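## Task

Remove a single wine glass from the rack and set it down standing upright on the table, away from every other object. Treat the glass as fragile: the attempt fails if it is tossed, released from higher than about a finger's width, or tips over while no gripper holds it, and an impact comparable to falling a thumb's length may also fail it. All remaining glasses must still hang straight in their curls.

## Robot and tools

Robot: two six-joint arms with parallel grippers, left_arm and right_arm. Base of left_arm is at (+0.018, +0.334, 0) m and base of right_arm at (-0.030, -0.355, 0) m in the scene frame. A camera stand is fixed behind them. A glass rack with hanging wine glasses sits on the table, and loose objects may occasionally get a small push.

Scene frame: origin at table-top height, halfway between the nominal bases. +x points out over the table, +y toward left_arm, +z up. Arm names do not match image sides. On each gripper, the fingers point along its own +z and open and close along its y. end_effector_position is the spot between the finger pads, roughly 1 cm back from the tips.

execute_actions(actions, cameras): actions is a list of actions. Each action is a table of up to 15 rows, one row per 1/30 s control step. If fewer than 15 rows are given, the last row repeats. Every row is a single list of 14 numbers in [-1, 1] covering both arms: left_arm dx, dy, dz, rx, ry, rz, opening, then right_arm in the same order. dx..rz are offsets, not poses. They are measured along scene-frame axes from that arm's Hand target as it stood when the action began, and rotation is about the hand's position. Each row in an action counts from that same start, but the next action starts from the new Hand target, so repeating an offset keeps moving the arm. Scale: 1.0 equals 0.6 m, or 180 degrees for the rotation vector rx, ry, rz. Opening is absolute: +1 is fully open (0.094 m), -1 is closed. To leave an arm alone, give its six pose numbers as 0 and repeat its current opening, because 0 there is a half-open command. cameras is a list of names, ["all"], or []. Images come back by default only when actions is empty.

move(target, speed, blend, opening_speed, grip_force, blocking, cameras): target is one 14-number row in the same layout and scale, or a list of up to 15 such rows. Every row is an offset from the Hand targets at the start of the move, not from the previous row. Each gripper follows a straight path, and all paths finish together, capped at 10 s in total. speed is the path top speed in m/s, 0.002 to 2.9 (default 0.25). Turning rate is capped at twice that number in rad/s. You may give one speed per target. blend, in m, rounds the corners at intermediate targets; 0 stops at each one. opening_speed is the rate of change of the commanded opening per second on the -1..+1 scale, at least 0.2; use it to close gently on glass. grip_force is the per-pad force limit, about 10 to 50 N, given as one number or one per arm. It persists until changed, and closing under it is slow. blocking=false returns after about 0.5 s while the motion continues. Paths do not avoid obstacles or the other arm. Faster moves lag, stray and strike harder. Do not route a path near an arm's own base, since the elbow can whip around. The result adds a move: line giving the ending (done, off_target, moving, held, fault) and limits (paced = pose clipped, held = steps withheld).

wait(seconds): 0 to 3600 s; it sends nothing new and returns early if a running move ends. stop(): brakes a running move. zoom_image(camera, region): region is [x0, y0, x1, y1] in pixels of the camera's latest image, at most 504 wide and 504 high. read_manual(section): licence texts only. finished_scene(scene): scene is 1 or 2. It cannot be undone, and the goal must hold without the robot.

Cameras: cam_head_left, cam_head_right (fixed, 672x504), cam_left_wrist, cam_right_wrist (fisheye, 672x504), returned in that order.

Reading results: end_effector_position (m) and end_effector_quat_wxyz are in the scene frame and may be off by a few cm. Hand target is the last commanded pose after clipping, and later offsets count from it. The gripper often rests short of it; resending zeros via execute_actions asks again, otherwise send the remaining gap as an offset. Commanded orientation is clipped to within 40 degrees of the measured one. Tool commands shows present gripper commands. grip_measured is the measured opening on the command scale and reads a little wide when empty. When holding a hard object it reads narrower than the object, and squeeze grows about 1 N per 0.001 below first contact. grip_effort_nm is an averaged motor effort (negative = closing), not pad force. Joint velocities may say within noise. Joint torques follow joint order and are offset and noisy. A non-move action call also lists step readings of position. MOTOR HOT appears at 75 °C. At 90 °C an OVER-TEMPERATURE FAULT folds that arm away for the rest of the scene.

Avoid: releasing a glass above the table or letting it tip; knocking other glasses off straight; fast contact or pressing a target far past contact (an arm blocked by something keeps pushing until commanded back past its gripper); any touch or squeeze between the two arms or grippers; wrist camera cables touching objects or fixtures; anything leaving the table; long stretched holds that heat motors. After each move, check where the gripper ended up and whether it tilted, and correct it.

Each tool is called after "Call:" in YAML: its name, and indented under it one key for each argument.

## Session

Call:
execute_actions:
  actions: []
  cameras: ["all"]

Scene clock: 0.00 s.
left_arm: end_effector_position=(+0.4314, +0.3337, +0.0423) grip_measured=+1.000 grip_effort_nm=n/a end_effector_quat_wxyz=(+0.501, -0.016, +0.864, +0.046) | right_arm: end_effector_position=(+0.3963, -0.3678, +0.0680) grip_measured=+1.000 grip_effort_nm=n/a end_effector_quat_wxyz=(+0.551, +0.019, +0.829, -0.096)
Joint positions: left_arm=[-0.089 1.718 0.499 0.696 -0.153 -0.014 0.094] | right_arm=[0.071 1.738 0.5 0.841 0.244 -0.049 0.094]
Joint velocities: within noise
Joint torques (N m): no reading
Heat: left arm: 32 °C; right arm: 37 °C.
Hand target: left_arm +0.4355, +0.3334, +0.0502; +0.511, -0.017, +0.858, +0.045 | right_arm +0.4007, -0.3675, +0.0790; +0.564, +0.021, +0.820, -0.095
Tool commands: left_gripper/opening=+1.0 right_gripper/opening=+1.0

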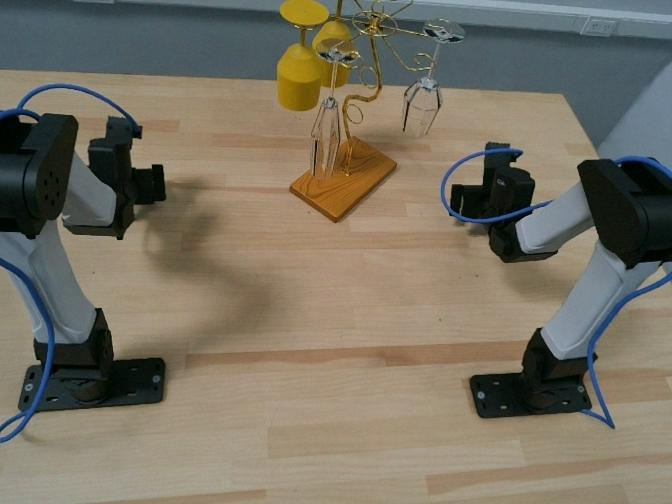

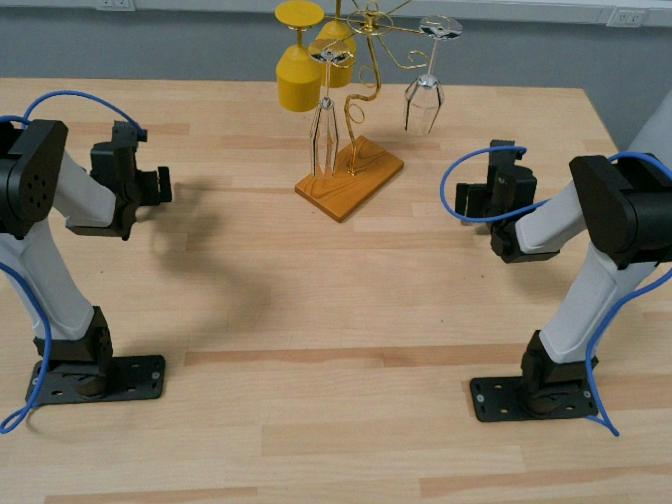

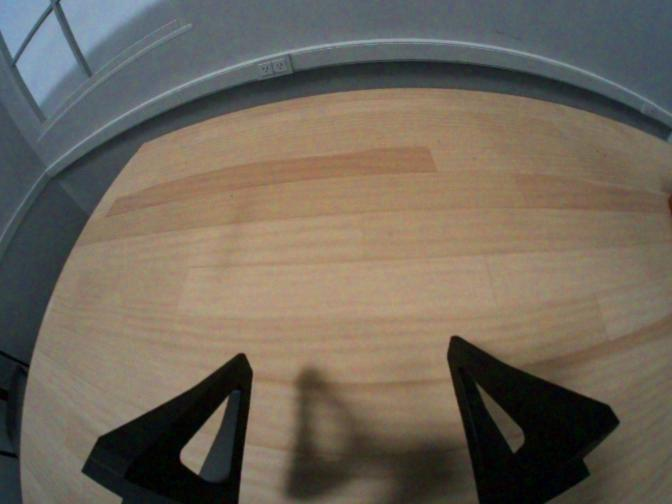

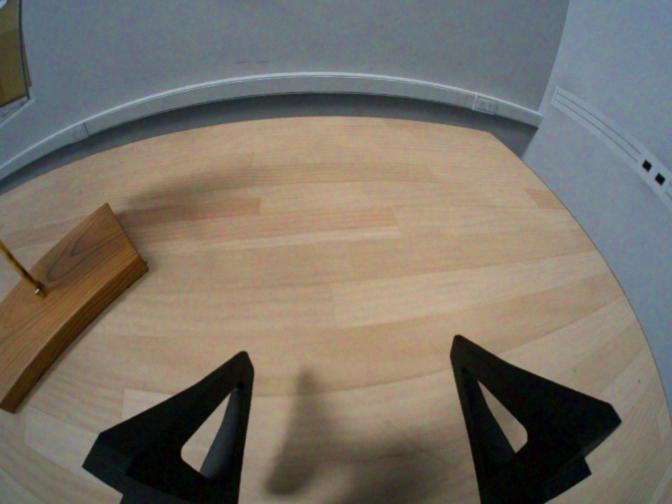

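Call:
zoom_image:
  camera: "cam_head_left"
  region: [260, 0, 480, 230]

Call:
zoom_image:
  camera: "cam_head_right"
  region: [260, 0, 480, 230]

Scaled by 2.191 from the camera's image (finer frame: 960x720).

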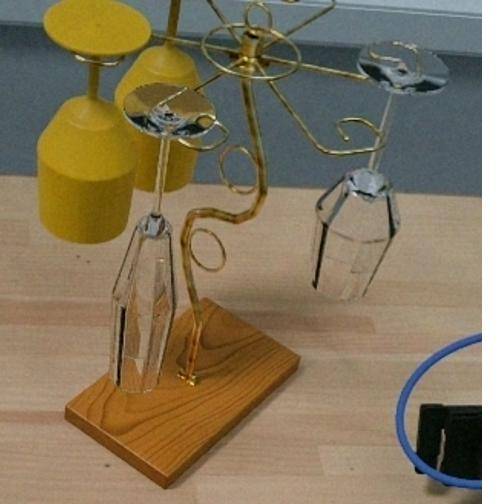

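Scaled by 2.191 from the camera's image (finer frame: 960x720).

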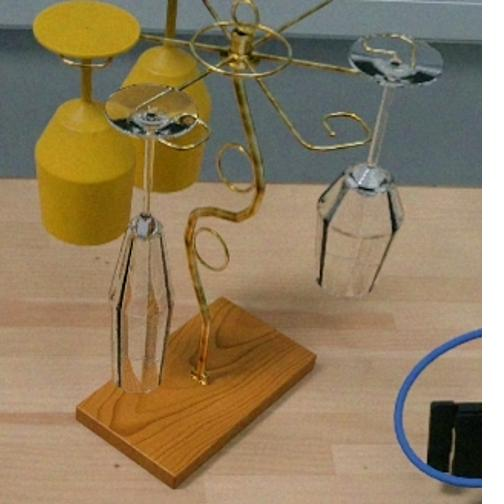

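Call:
zoom_image:
  camera: "cam_head_left"
  region: [360, 0, 480, 90]

Call:
zoom_image:
  camera: "cam_head_right"
  region: [360, 0, 480, 90]

Call:
zoom_image:
  camera: "cam_head_left"
  region: [270, 0, 390, 90]

Call:
zoom_image:
  camera: "cam_head_right"
  region: [265, 0, 385, 90]

Scaled by 4.200 from the camera's image (finer frame: 960x720).

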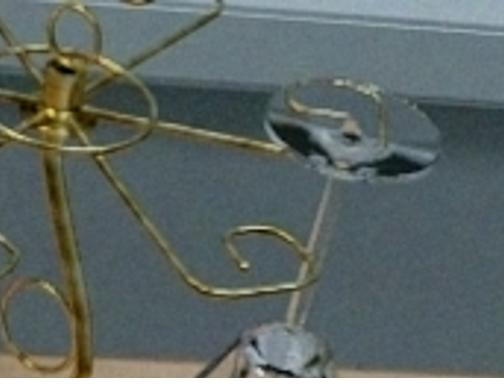

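Scaled by 4.200 from the camera's image (finer frame: 960x720).

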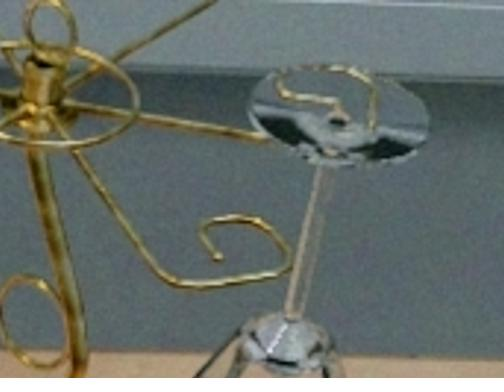

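Scaled by 4.200 from the camera's image (finer frame: 960x720).

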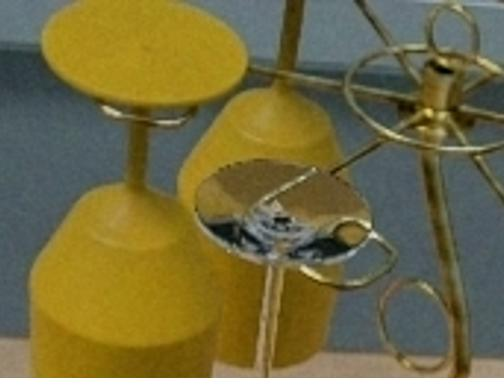

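Scaled by 4.200 from the camera's image (finer frame: 960x720).

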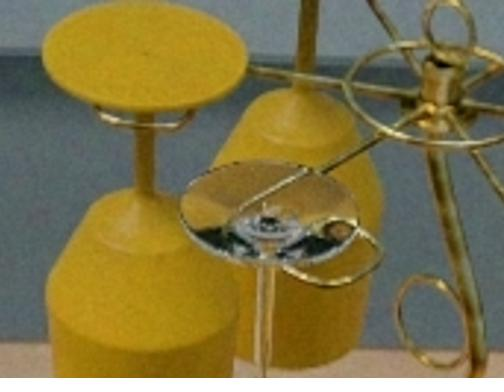

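Call:
move:
  target:
    - [0,0,0,0,0,0,1,-0.0928,0.1375,0.535,0.0293,0.0628,0.2356,1]
  speed: 0.3
  cameras: ["cam_right_wrist","cam_head_left","cam_head_right"]

Scene clock: 10.00 s.
left_arm: end_effector_position=(+0.4314, +0.3337, +0.0423) grip_measured=+1.000 grip_effort_nm=0.04 end_effector_quat_wxyz=(+0.501, -0.016, +0.864, +0.046) | right_arm: end_effector_position=(+0.3436, -0.2846, +0.3917) grip_measured=+1.000 grip_effort_nm=-0.01 end_effector_quat_wxyz=(+0.470, -0.255, +0.832, +0.149)
Joint positions: left_arm=[-0.089 1.718 0.499 0.696 -0.153 -0.014 0.094] | right_arm=[-0.055 1.456 1.854 -1.048 -0.555 -0.372 0.094]
Joint torques (N m): left_arm=[0.12 -6.78 6.52 2.02 -0.02 0.01] | right_arm=[-0.85 -4.18 8.46 1.81 -0.38 -0.08]
Heat: left arm: 36 °C; right arm: 39 °C.
Hand target: left_arm +0.4355, +0.3334, +0.0502; +0.511, -0.017, +0.858, +0.045 | right_arm +0.3450, -0.2849, +0.4001; +0.477, -0.261, +0.826, +0.150
Off the commanded pose: left_arm 0.009 m, 1 deg | right_arm 0.008 m, 1 deg.
move: done
cam_right_wrist: T_world_to_cam=[[0.50784, -0.85381, -0.11446, -0.36434], [-0.75437, -0.37661, -0.53768, 0.40708], [0.41597, 0.3594, -0.83535, 0.39004]] pos_world=[0.32987, -0.29794, 0.503]
Images, in order (width x height): cam_head_left 672x504, cam_head_right 672x504, cam_right_wrist 672x504.

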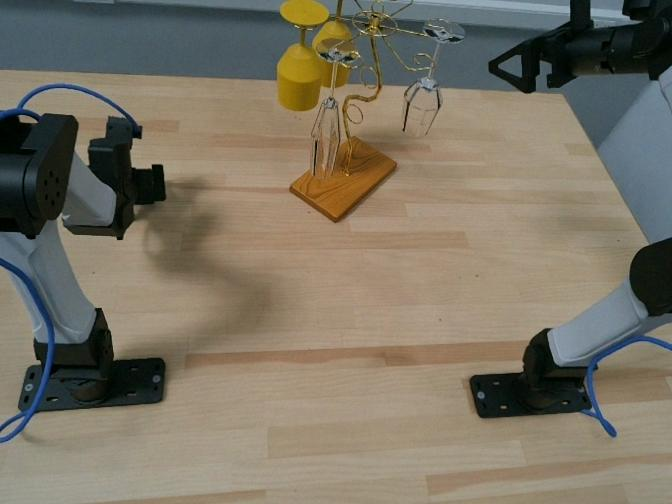

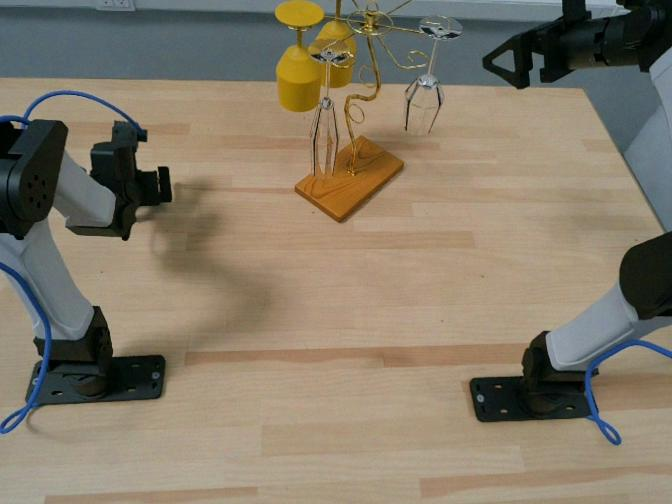

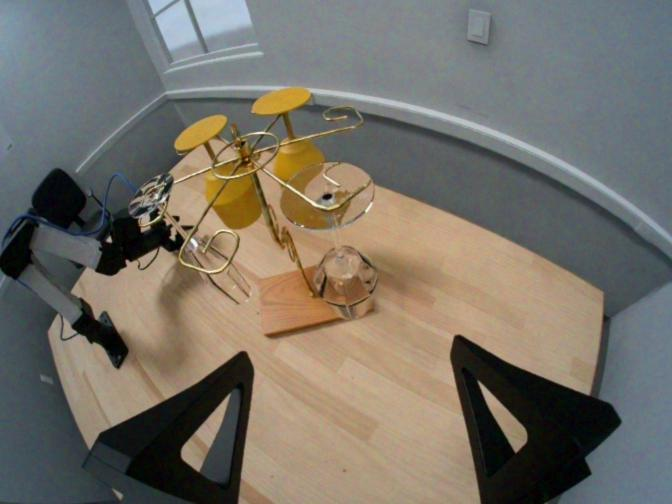

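Call:
zoom_image:
  camera: "cam_right_wrist"
  region: [120, 80, 400, 290]

Call:
zoom_image:
  camera: "cam_right_wrist"
  region: [270, 100, 400, 200]

Call:
zoom_image:
  camera: "cam_right_wrist"
  region: [270, 130, 410, 330]

Scaled by 1.800 from the camera's image (finer frame: 960x720).

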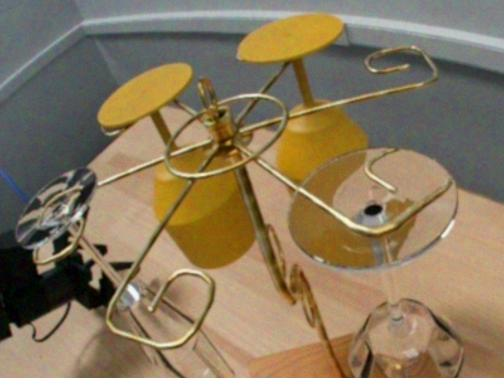

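Scaled by 3.877 from the camera's image (finer frame: 960x720).

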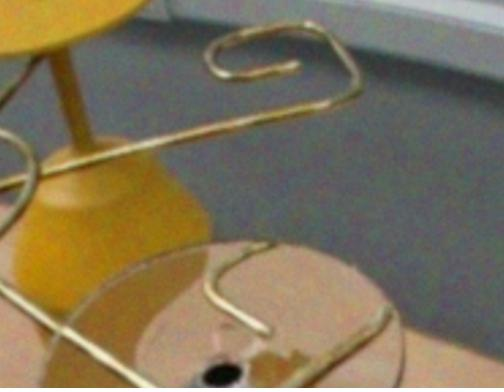

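Scaled by 2.520 from the camera's image (finer frame: 960x720).

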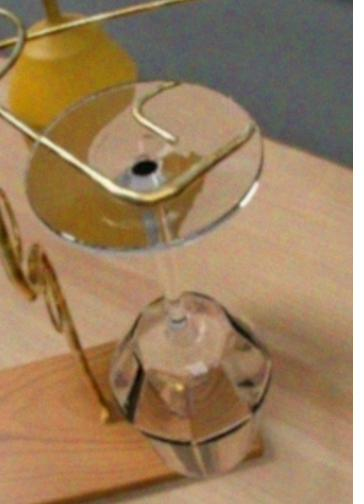

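Call:
zoom_image:
  camera: "cam_head_left"
  region: [470, 0, 672, 150]

Call:
zoom_image:
  camera: "cam_head_right"
  region: [470, 0, 672, 150]

Scaled by 2.495 from the camera's image (finer frame: 960x720).

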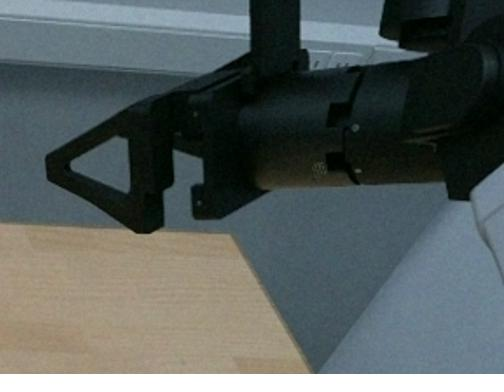

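Scaled by 2.495 from the camera's image (finer frame: 960x720).

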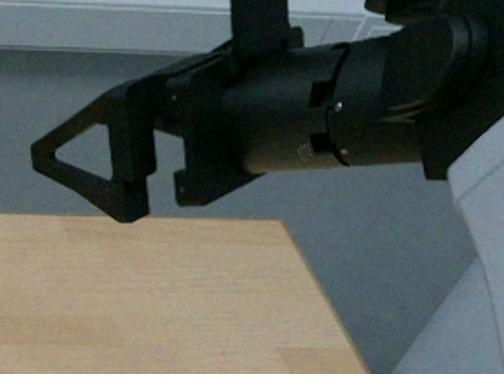

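Call:
zoom_image:
  camera: "cam_head_left"
  region: [0, 70, 200, 250]

Scaled by 2.520 from the camera's image (finer frame: 960x720).

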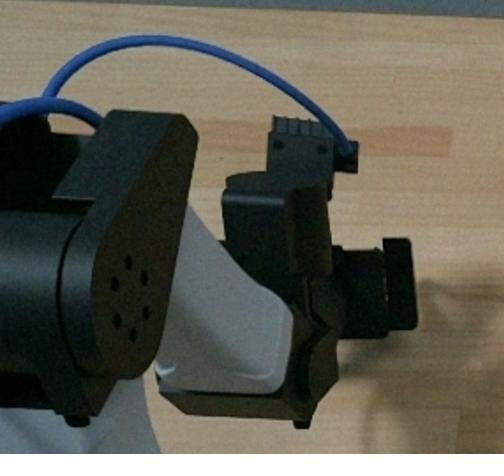

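Call:
move:
  target:
    - [0,0,0,0,0,0,1,0.0517,-0.0902,-0.3335,0.1241,-0.1132,0.1357,1]
  speed: 0.3
  cameras: ["cam_right_wrist","cam_head_left","cam_head_right"]

Scene clock: 27.33 s.
left_arm: end_effector_position=(+0.4314, +0.3337, +0.0423) grip_measured=+1.000 grip_effort_nm=0.04 end_effector_quat_wxyz=(+0.501, -0.016, +0.864, +0.046) | right_arm: end_effector_position=(+0.3754, -0.3385, +0.2058) grip_measured=+1.000 grip_effort_nm=-0.01 end_effector_quat_wxyz=(+0.607, -0.359, +0.616, +0.351)
Joint positions: left_arm=[-0.089 1.718 0.499 0.696 -0.153 -0.014 0.094] | right_arm=[-0.397 1.773 0.878 0.759 -1.449 -0.137 0.094]
Joint torques (N m): left_arm=[-0.1 -6.67 6.72 2 -0.02 0.04] | right_arm=[-0.39 -6.58 4.6 1.84 -0.16 0.03]
Heat: left arm: 39 °C; right arm: 40 °C.
Hand target: left_arm +0.4355, +0.3334, +0.0502; +0.511, -0.017, +0.858, +0.045 | right_arm +0.3759, -0.3392, +0.2000; +0.613, -0.353, +0.612, +0.354
Off the commanded pose: left_arm 0.009 m, 1 deg | right_arm 0.006 m, 1 deg.
move: done
cam_right_wrist: T_world_to_cam=[[0.86141, -0.49333, -0.12083, -0.45717], [-0.31898, -0.34032, -0.88456, 0.23114], [0.39526, 0.80051, -0.45051, 0.31873]] pos_world=[0.34156, -0.40203, 0.29281]
Images, in order (width x height): cam_head_left 672x504, cam_head_right 672x504, cam_right_wrist 672x504.

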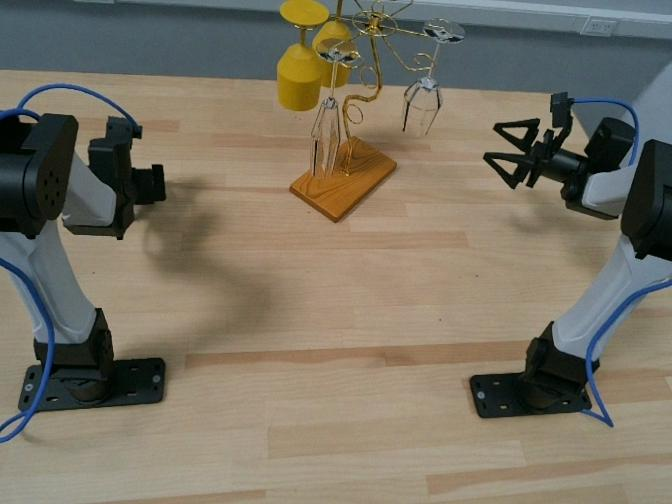

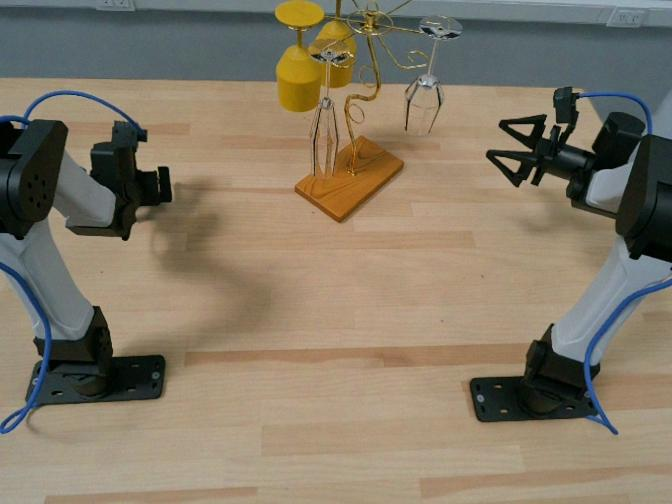

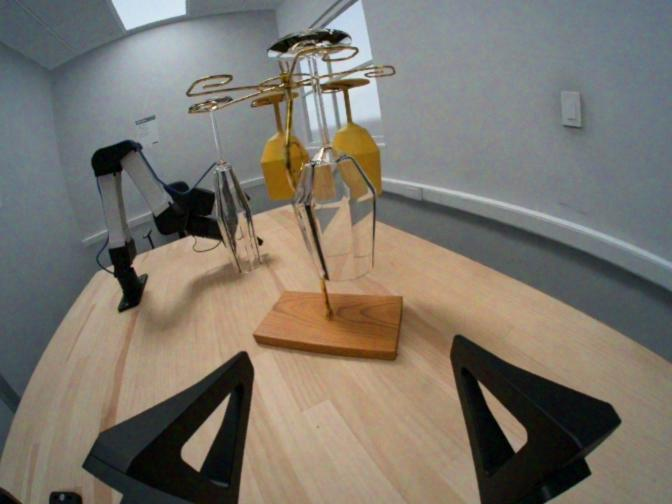

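Call:
zoom_image:
  camera: "cam_right_wrist"
  region: [180, 10, 420, 190]

Call:
zoom_image:
  camera: "cam_right_wrist"
  region: [250, 130, 420, 370]

Scaled by 2.100 from the camera's image (finer frame: 960x720).

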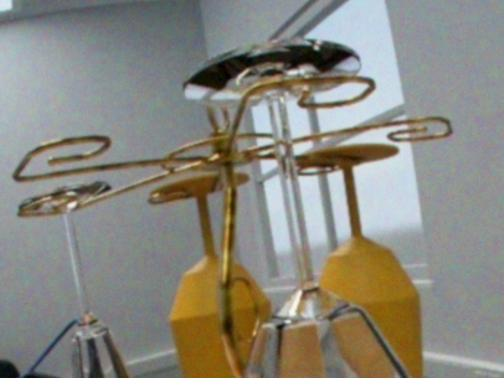

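Scaled by 2.100 from the camera's image (finer frame: 960x720).

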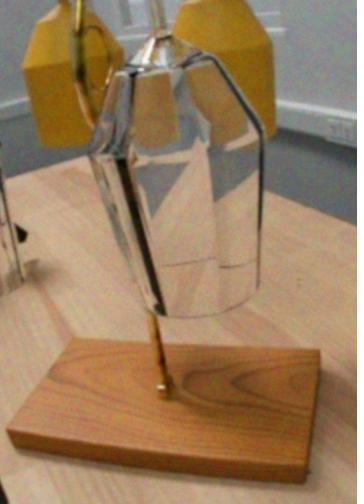

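Call:
move:
  target:
    - [0,0,0,0,0,0,1,0.0617,0.1178,-0.0133,0,0,0.011,1]
  speed: 0.15
  cameras: ["cam_right_wrist","cam_head_left","cam_head_right"]

Scene clock: 35.93 s.
left_arm: end_effector_position=(+0.4314, +0.3337, +0.0423) grip_measured=+1.000 grip_effort_nm=0.04 end_effector_quat_wxyz=(+0.501, -0.016, +0.864, +0.046) | right_arm: end_effector_position=(+0.4030, -0.2670, +0.1868) grip_measured=+1.000 grip_effort_nm=-0.01 end_effector_quat_wxyz=(+0.594, -0.361, +0.613, +0.376)
Joint positions: left_arm=[-0.089 1.718 0.499 0.696 -0.153 -0.014 0.094] | right_arm=[-0.185 1.886 0.894 0.949 -1.283 -0.008 0.094]
Joint torques (N m): left_arm=[-0.06 -6.58 6.93 1.99 -0.06 0.09] | right_arm=[-0.13 -7.04 7.62 2.08 0.1 0.14]
Heat: left arm: 40 °C; right arm: 40 °C.
Hand target: left_arm +0.4355, +0.3334, +0.0502; +0.511, -0.017, +0.858, +0.045 | right_arm +0.4129, -0.2685, +0.1921; +0.606, -0.364, +0.606, +0.364
Off the commanded pose: left_arm 0.009 m, 1 deg | right_arm 0.011 m, 2 deg.
move: off_target (right_arm)
cam_right_wrist: T_world_to_cam=[[0.87817, -0.45182, -0.15706, -0.43689], [-0.33065, -0.33612, -0.88187, 0.25284], [0.34566, 0.82636, -0.44457, 0.26789]] pos_world=[0.37467, -0.33379, 0.27345]
Images, in order (width x height): cam_head_left 672x504, cam_head_right 672x504, cam_right_wrist 672x504.

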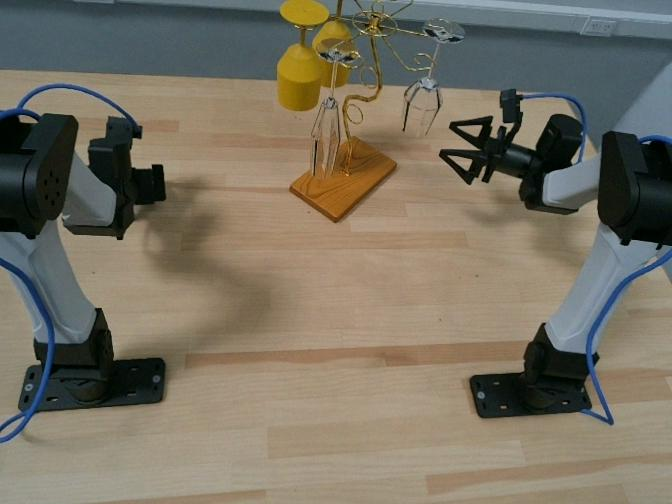

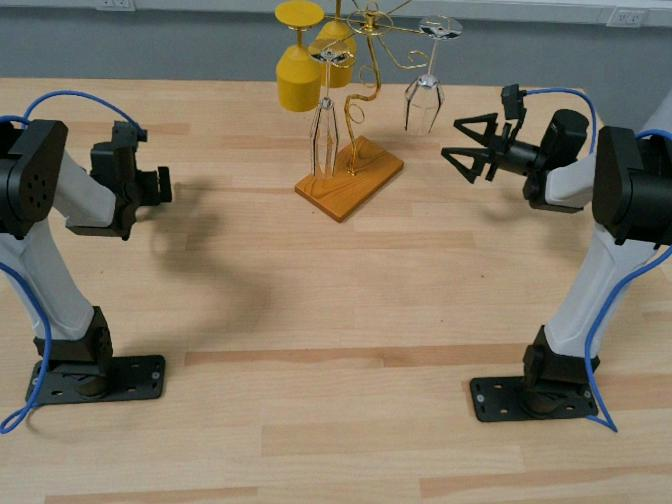

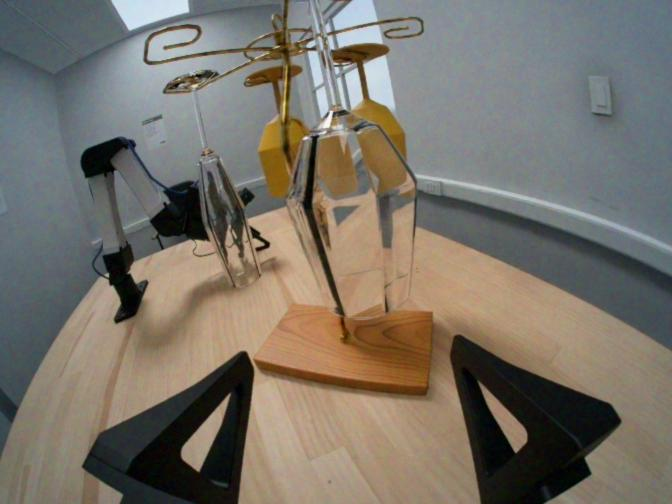

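Call:
zoom_image:
  camera: "cam_right_wrist"
  region: [260, 80, 440, 350]

Call:
zoom_image:
  camera: "cam_right_wrist"
  region: [130, 0, 440, 140]

Scaled by 1.867 from the camera's image (finer frame: 960x720).

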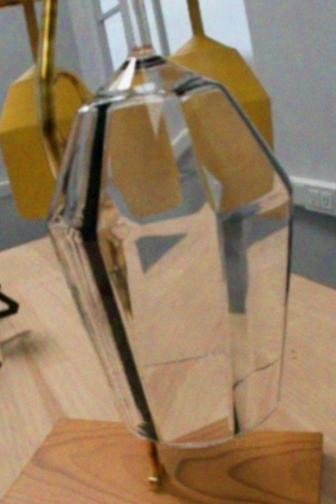

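Scaled by 1.626 from the camera's image (finer frame: 960x720).

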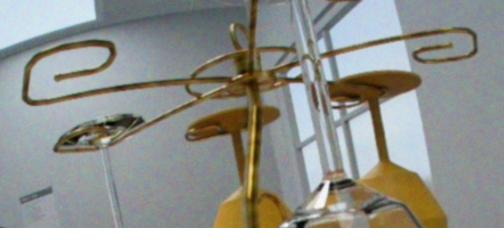

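Call:
move:
  target:
    - [0,0,0,0,0,0,1,0.014,-0.009,0.0415,-0.0047,-0.0091,0,1]
  speed: 0.15
  cameras: ["cam_right_wrist"]

Scene clock: 39.10 s.
left_arm: end_effector_position=(+0.4314, +0.3337, +0.0423) grip_measured=+1.000 grip_effort_nm=0.04 end_effector_quat_wxyz=(+0.501, -0.016, +0.864, +0.046) | right_arm: end_effector_position=(+0.4158, -0.2695, +0.2035) grip_measured=+1.000 grip_effort_nm=-0.01 end_effector_quat_wxyz=(+0.599, -0.366, +0.608, +0.370)
Joint positions: left_arm=[-0.089 1.718 0.499 0.696 -0.153 -0.014 0.094] | right_arm=[-0.185 1.886 0.972 0.885 -1.282 -0.017 0.094]
Joint torques (N m): left_arm=[0.36 -6.46 6.71 2.02 -0.06 0.08] | right_arm=[-0.87 -10.41 7.8 1.62 -0.03 -0.11]
Heat: left arm: 40 °C; right arm: 40 °C.
Hand target: left_arm +0.4355, +0.3334, +0.0502; +0.511, -0.017, +0.858, +0.045 | right_arm +0.4213, -0.2740, +0.2169; +0.612, -0.373, +0.600, +0.355
Off the commanded pose: left_arm 0.009 m, 1 deg | right_arm 0.015 m, 3 deg.
move: off_target (right_arm)
cam_right_wrist: T_world_to_cam=[[0.88098, -0.45338, -0.13536, -0.45265], [-0.31206, -0.34172, -0.88648, 0.26262], [0.35566, 0.82321, -0.44253, 0.2675]] pos_world=[0.38559, -0.3357, 0.28991]

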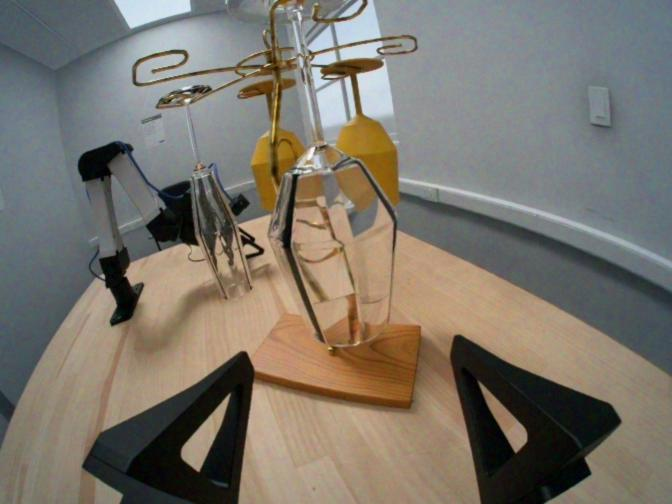

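Call:
zoom_image:
  camera: "cam_right_wrist"
  region: [240, 120, 430, 370]

Scaled by 2.016 from the camera's image (finer frame: 960x720).

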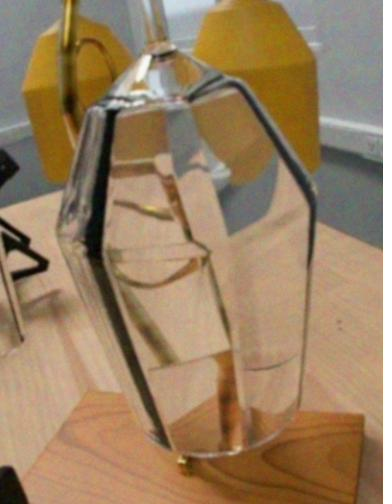

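Call:
move:
  target:
    - [0,0,0,0,0,0,1,0.0478,0.0958,0.0085,0,0,0,1]
  speed: 0.1
  cameras: ["cam_right_wrist","cam_head_left","cam_head_right"]

Scene clock: 41.70 s.
left_arm: end_effector_position=(+0.4314, +0.3337, +0.0423) grip_measured=+1.000 grip_effort_nm=0.04 end_effector_quat_wxyz=(+0.501, -0.016, +0.864, +0.046) | right_arm: end_effector_position=(+0.4406, -0.2165, +0.2190) grip_measured=+1.000 grip_effort_nm=-0.01 end_effector_quat_wxyz=(+0.605, -0.372, +0.602, +0.363)
Joint positions: left_arm=[-0.089 1.718 0.499 0.696 -0.153 -0.014 0.094] | right_arm=[-0.039 1.915 1.076 0.832 -1.136 -0.019 0.094]
Joint torques (N m): left_arm=[-0.01 -6.48 6.5 1.99 -0.02 0.1] | right_arm=[0.02 -8.1 8.64 1.73 0.04 -0.05]
Heat: left arm: 40 °C; right arm: 40 °C.
Hand target: left_arm +0.4355, +0.3334, +0.0502; +0.511, -0.017, +0.858, +0.045 | right_arm +0.4500, -0.2163, +0.2220; +0.612, -0.374, +0.600, +0.355
Off the commanded pose: left_arm 0.009 m, 1 deg | right_arm 0.010 m, 1 deg.
move: done
cam_right_wrist: T_world_to_cam=[[0.88367, -0.45478, -0.11095, -0.45517], [-0.2906, -0.34713, -0.89166, 0.29272], [0.367, 0.82017, -0.43891, 0.21546]] pos_world=[0.40821, -0.2821, 0.30507]
Images, in order (width x height): cam_head_left 672x504, cam_head_right 672x504, cam_right_wrist 672x504.

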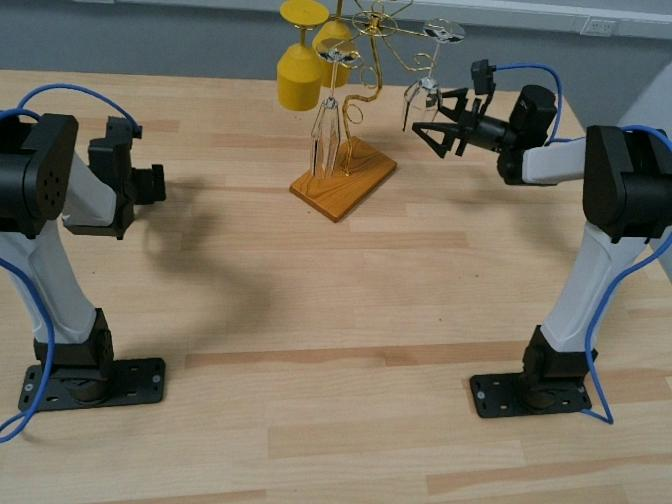

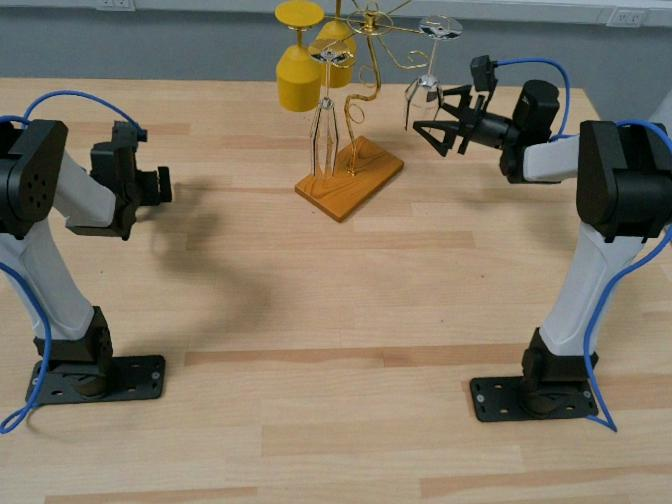

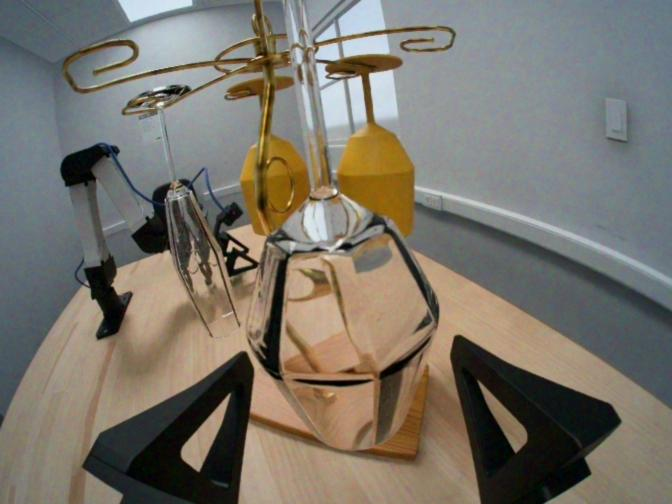

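Call:
zoom_image:
  camera: "cam_head_left"
  region: [380, 10, 580, 200]

Call:
zoom_image:
  camera: "cam_head_right"
  region: [380, 10, 580, 200]

Call:
zoom_image:
  camera: "cam_right_wrist"
  region: [220, 170, 500, 480]

Scaled by 2.520 from the camera's image (finer frame: 960x720).

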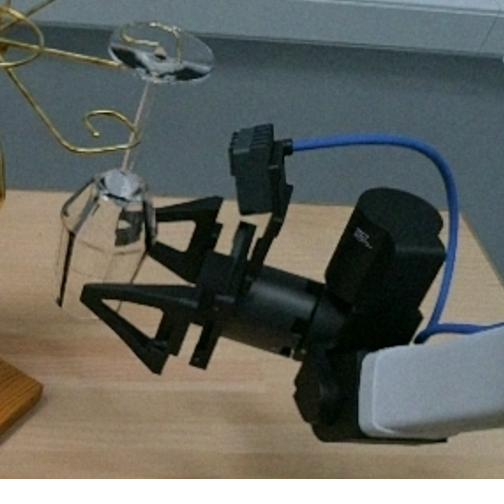

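Scaled by 2.520 from the camera's image (finer frame: 960x720).

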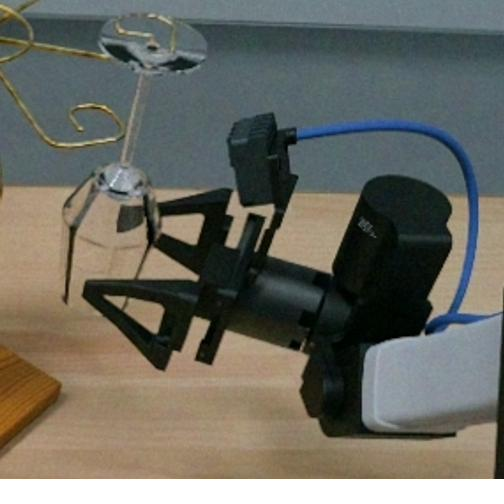

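Scaled by 1.626 from the camera's image (finer frame: 960x720).

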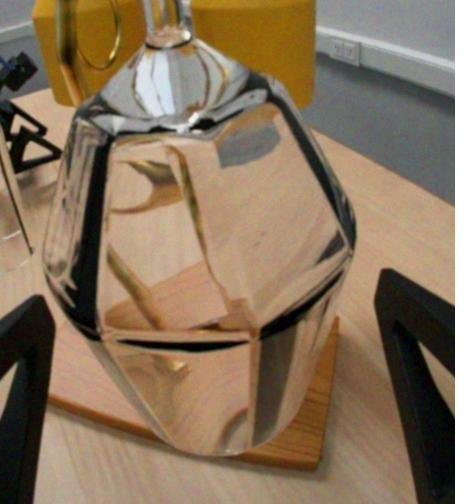

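Call:
move:
  target:
    - [0,0,0,0,0,0,1,0,0,-0.0167,0,0,0,1]
  speed: 0.08

Scene clock: 43.70 s.
left_arm: end_effector_position=(+0.4314, +0.3337, +0.0423) grip_measured=+1.000 grip_effort_nm=0.04 end_effector_quat_wxyz=(+0.501, -0.016, +0.864, +0.046) | right_arm: end_effector_position=(+0.4432, -0.2167, +0.2081) grip_measured=+1.000 grip_effort_nm=-0.01 end_effector_quat_wxyz=(+0.599, -0.368, +0.609, +0.367)
Joint positions: left_arm=[-0.089 1.718 0.499 0.696 -0.153 -0.014 0.094] | right_arm=[-0.039 1.939 1.076 0.833 -1.135 -0.021 0.094]
Joint torques (N m): left_arm=[0.14 -6.65 7.04 2 -0.06 0.06] | right_arm=[0.09 -8.76 7.17 2.09 0.06 -0.07]
Heat: left arm: 40 °C; right arm: 40 °C.
Hand target: left_arm +0.4355, +0.3334, +0.0502; +0.511, -0.017, +0.858, +0.045 | right_arm +0.4500, -0.2164, +0.2120; +0.612, -0.374, +0.600, +0.355
Off the commanded pose: left_arm 0.009 m, 1 deg | right_arm 0.008 m, 2 deg.
move: done

Call:
move:
  target:
    - [0,0,0,0,0,0,1,0,0,0,0,0,0,0.2]
  grip_force: [50, 20]
  opening_speed: 0.35
  cameras: ["cam_right_wrist","cam_head_left"]

Scene clock: 46.40 s.
left_arm: end_effector_position=(+0.4314, +0.3337, +0.0423) grip_measured=+1.000 grip_effort_nm=0.04 end_effector_quat_wxyz=(+0.501, -0.016, +0.864, +0.046) | right_arm: end_effector_position=(+0.4432, -0.2167, +0.2081) grip_measured=+0.363 grip_effort_nm=-0.46 end_effector_quat_wxyz=(+0.599, -0.369, +0.609, +0.367)
Joint positions: left_arm=[-0.089 1.718 0.499 0.696 -0.153 -0.014 0.094] | right_arm=[-0.039 1.939 1.076 0.833 -1.135 -0.022 0.064]
Joint torques (N m): left_arm=[0.09 -6.5 6.94 2.08 -0.09 0.12] | right_arm=[0.06 -8.58 7.23 2.08 0.03 -0.07]
Heat: left arm: 40 °C; right arm: 41 °C.
Hand target: left_arm +0.4355, +0.3334, +0.0502; +0.511, -0.017, +0.858, +0.045 | right_arm +0.4500, -0.2164, +0.2120; +0.612, -0.374, +0.600, +0.354
Off the commanded pose: left_arm 0.009 m, 1 deg | right_arm 0.008 m, 2 deg.
grip_force (N): 50, 20
move: done
cam_right_wrist: T_world_to_cam=[[0.8808, -0.4555, -0.12928, -0.45383], [-0.30953, -0.34729, -0.8852, 0.29067], [0.35831, 0.8197, -0.44688, 0.21523]] pos_world=[0.41259, -0.2822, 0.29481]
Images, in order (width x height): cam_head_left 672x504, cam_right_wrist 672x504.

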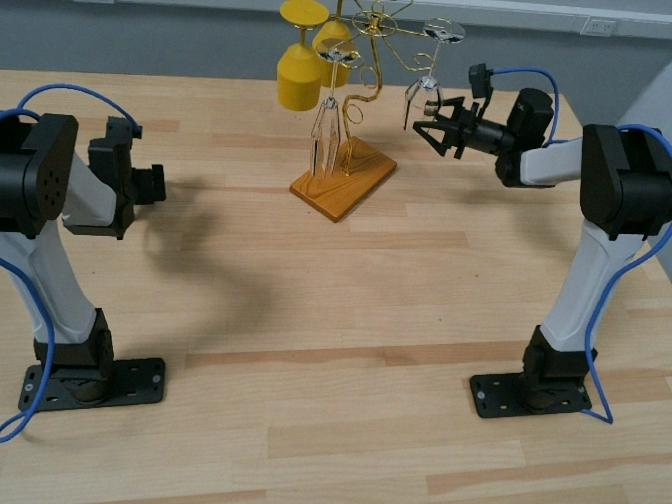

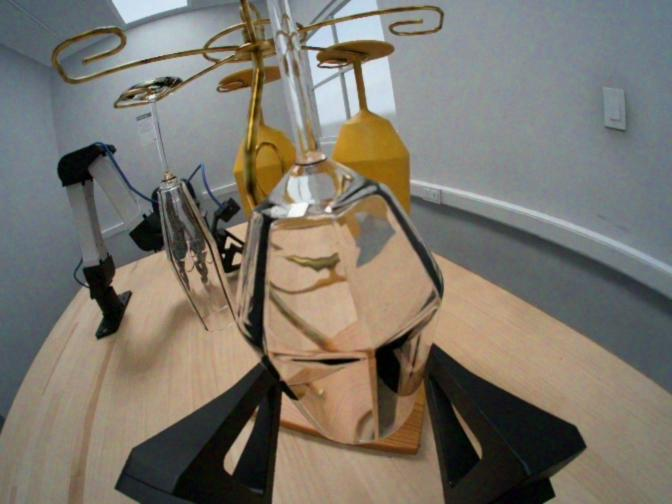

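Call:
move:
  target:
    - [0,0,0,0,0,0,1,0,0,0.02,0,0,0,0.2]
  speed: 0.05
  cameras: ["cam_head_left","cam_head_right"]

Scene clock: 48.10 s.
left_arm: end_effector_position=(+0.4314, +0.3337, +0.0423) grip_measured=+1.000 grip_effort_nm=0.04 end_effector_quat_wxyz=(+0.501, -0.016, +0.864, +0.046) | right_arm: end_effector_position=(+0.4432, -0.2167, +0.2078) grip_measured=+0.362 grip_effort_nm=-0.49 end_effector_quat_wxyz=(+0.599, -0.368, +0.609, +0.367)
Joint positions: left_arm=[-0.089 1.718 0.499 0.696 -0.153 -0.014 0.094] | right_arm=[-0.039 1.939 1.076 0.831 -1.135 -0.022 0.064]
Joint torques (N m): left_arm=[0.08 -6.43 6.8 2.04 -0.08 0.06] | right_arm=[0.05 -11.17 8.64 1.64 0.05 -0.05]
Heat: left arm: 41 °C; right arm: 42 °C.
Hand target: left_arm +0.4355, +0.3334, +0.0502; +0.511, -0.017, +0.858, +0.045 | right_arm +0.4500, -0.2163, +0.2240; +0.612, -0.374, +0.600, +0.355
Off the commanded pose: left_arm 0.009 m, 1 deg | right_arm 0.018 m, 2 deg.
grip_force (N): 50, 20
move: off_target (right_arm)

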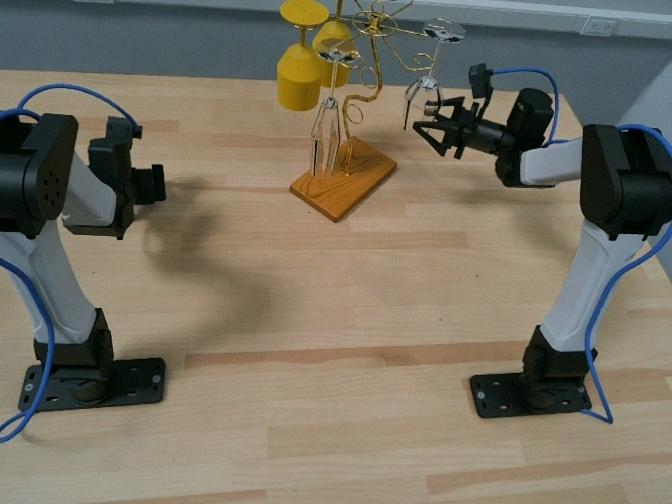

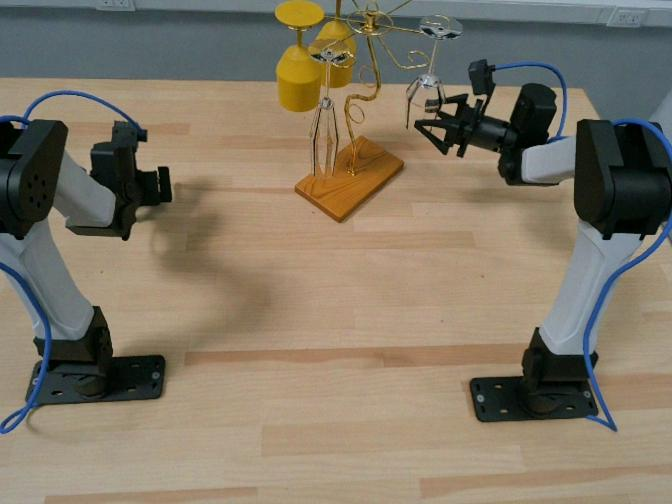

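Call:
move:
  target:
    - [0,0,0,0,0,0,1,0,0,0.01,0,0,0,0.2]
  speed: 0.05

Scene clock: 48.87 s.
left_arm: end_effector_position=(+0.4314, +0.3337, +0.0423) grip_measured=+1.000 grip_effort_nm=0.04 end_effector_quat_wxyz=(+0.501, -0.016, +0.864, +0.046) | right_arm: end_effector_position=(+0.4447, -0.2167, +0.2081) grip_measured=+0.362 grip_effort_nm=-0.49 end_effector_quat_wxyz=(+0.595, -0.366, +0.613, +0.370)
Joint positions: left_arm=[-0.089 1.718 0.499 0.696 -0.153 -0.014 0.094] | right_arm=[-0.039 1.939 1.087 0.807 -1.135 -0.023 0.064]
Joint torques (N m): left_arm=[-0.16 -6.46 6.97 2 -0.14 0.11] | right_arm=[0.12 -12.29 8.55 1.67 0.05 0]
Heat: left arm: 41 °C; right arm: 42 °C.
Hand target: left_arm +0.4355, +0.3334, +0.0502; +0.511, -0.017, +0.858, +0.045 | right_arm +0.4500, -0.2163, +0.2299; +0.612, -0.374, +0.600, +0.355
Off the commanded pose: left_arm 0.009 m, 1 deg | right_arm 0.023 m, 3 deg.
grip_force (N): 50, 20
move: off_target (right_arm)

Call:
move:
  target:
    - [0,0,0,0,0,0,1,0,0,0.012,0,0,0,0.2]
  speed: 0.05

Scene clock: 49.63 s.
left_arm: end_effector_position=(+0.4314, +0.3337, +0.0423) grip_measured=+1.000 grip_effort_nm=0.04 end_effector_quat_wxyz=(+0.501, -0.016, +0.864, +0.046) | right_arm: end_effector_position=(+0.4461, -0.2168, +0.2085) grip_measured=+0.362 grip_effort_nm=-0.49 end_effector_quat_wxyz=(+0.592, -0.364, +0.616, +0.371)
Joint positions: left_arm=[-0.089 1.718 0.499 0.696 -0.153 -0.014 0.094] | right_arm=[-0.039 1.939 1.097 0.785 -1.135 -0.025 0.064]
Joint torques (N m): left_arm=[0.17 -6.71 6.9 2 -0.09 0.1] | right_arm=[-0.03 -13.74 8.68 1.67 0.05 -0.02]
Heat: left arm: 41 °C; right arm: 42 °C.
Hand target: left_arm +0.4355, +0.3334, +0.0502; +0.511, -0.017, +0.858, +0.045 | right_arm +0.4500, -0.2163, +0.2371; +0.612, -0.374, +0.600, +0.355
Off the commanded pose: left_arm 0.009 m, 1 deg | right_arm 0.029 m, 4 deg.
grip_force (N): 50, 20
move: off_target (right_arm)

Call:
move:
  target:
    - [0,0,0,0,0,0,1,-0.006,0,0.01,0,0,0,0.2]
  speed: 0.05

Scene clock: 50.80 s.
left_arm: end_effector_position=(+0.4314, +0.3337, +0.0423) grip_measured=+1.000 grip_effort_nm=0.03 end_effector_quat_wxyz=(+0.501, -0.016, +0.864, +0.046) | right_arm: end_effector_position=(+0.4455, -0.2168, +0.2087) grip_measured=+0.362 grip_effort_nm=-0.49 end_effector_quat_wxyz=(+0.589, -0.362, +0.619, +0.373)
Joint positions: left_arm=[-0.089 1.718 0.499 0.696 -0.153 -0.014 0.094] | right_arm=[-0.039 1.934 1.097 0.77 -1.135 -0.025 0.064]
Joint torques (N m): left_arm=[-0.08 -6.41 6.75 2.08 -0.04 0.08] | right_arm=[0.01 -15.3 8.2 1.68 0.03 0]
Heat: left arm: 41 °C; right arm: 43 °C.
Hand target: left_arm +0.4355, +0.3334, +0.0502; +0.511, -0.017, +0.858, +0.045 | right_arm +0.4464, -0.2163, +0.2431; +0.612, -0.374, +0.600, +0.355
Off the commanded pose: left_arm 0.009 m, 1 deg | right_arm 0.034 m, 4 deg.
grip_force (N): 50, 20
move: off_target (right_arm)

Call:
move:
  target:
    - [0,0,0,0,0,0,1,-0.003,0,0.008,0,0,0,0.2]
  speed: 0.05

Scene clock: 52.23 s.
left_arm: end_effector_position=(+0.4314, +0.3337, +0.0423) grip_measured=+1.000 grip_effort_nm=0.04 end_effector_quat_wxyz=(+0.501, -0.016, +0.864, +0.046) | right_arm: end_effector_position=(+0.4440, -0.2167, +0.2102) grip_measured=+0.362 grip_effort_nm=-0.49 end_effector_quat_wxyz=(+0.585, -0.359, +0.623, +0.376)
Joint positions: left_arm=[-0.089 1.718 0.499 0.696 -0.153 -0.014 0.094] | right_arm=[-0.039 1.922 1.097 0.745 -1.135 -0.025 0.064]
Joint torques (N m): left_arm=[-0.17 -6.38 6.75 2.01 -0.06 0.11] | right_arm=[0.1 -15.61 8.29 1.78 0.04 0.06]
Heat: left arm: 41 °C; right arm: 44 °C.
Hand target: left_arm +0.4355, +0.3334, +0.0502; +0.511, -0.017, +0.858, +0.045 | right_arm +0.4446, -0.2163, +0.2479; +0.612, -0.374, +0.600, +0.355
Off the commanded pose: left_arm 0.009 m, 1 deg | right_arm 0.038 m, 5 deg.
grip_force (N): 50, 20
move: off_target (right_arm)

Call:
move:
  target:
    - [0,0,0,0,0,0,1,-0.006,0,0.003,0,-0.028,0,0.2]
  speed: 0.05

Scene clock: 54.10 s.
left_arm: end_effector_position=(+0.4314, +0.3337, +0.0423) grip_measured=+1.000 grip_effort_nm=0.04 end_effector_quat_wxyz=(+0.501, -0.016, +0.864, +0.046) | right_arm: end_effector_position=(+0.4446, -0.2168, +0.2221) grip_measured=+0.362 grip_effort_nm=-0.49 end_effector_quat_wxyz=(+0.609, -0.375, +0.599, +0.360)
Joint positions: left_arm=[-0.089 1.718 0.499 0.696 -0.153 -0.014 0.094] | right_arm=[-0.039 1.922 1.097 0.825 -1.135 -0.025 0.064]
Joint torques (N m): left_arm=[0.17 -6.57 6.86 2.07 -0.08 0.09] | right_arm=[-0.02 -14.22 5.72 2.38 0.04 0.04]
Heat: left arm: 41 °C; right arm: 46 °C.
Hand target: left_arm +0.4355, +0.3334, +0.0502; +0.511, -0.017, +0.858, +0.045 | right_arm +0.4410, -0.2164, +0.2497; +0.638, -0.389, +0.573, +0.338
Off the commanded pose: left_arm 0.009 m, 1 deg | right_arm 0.028 m, 5 deg.
grip_force (N): 50, 20
move: off_target (right_arm)


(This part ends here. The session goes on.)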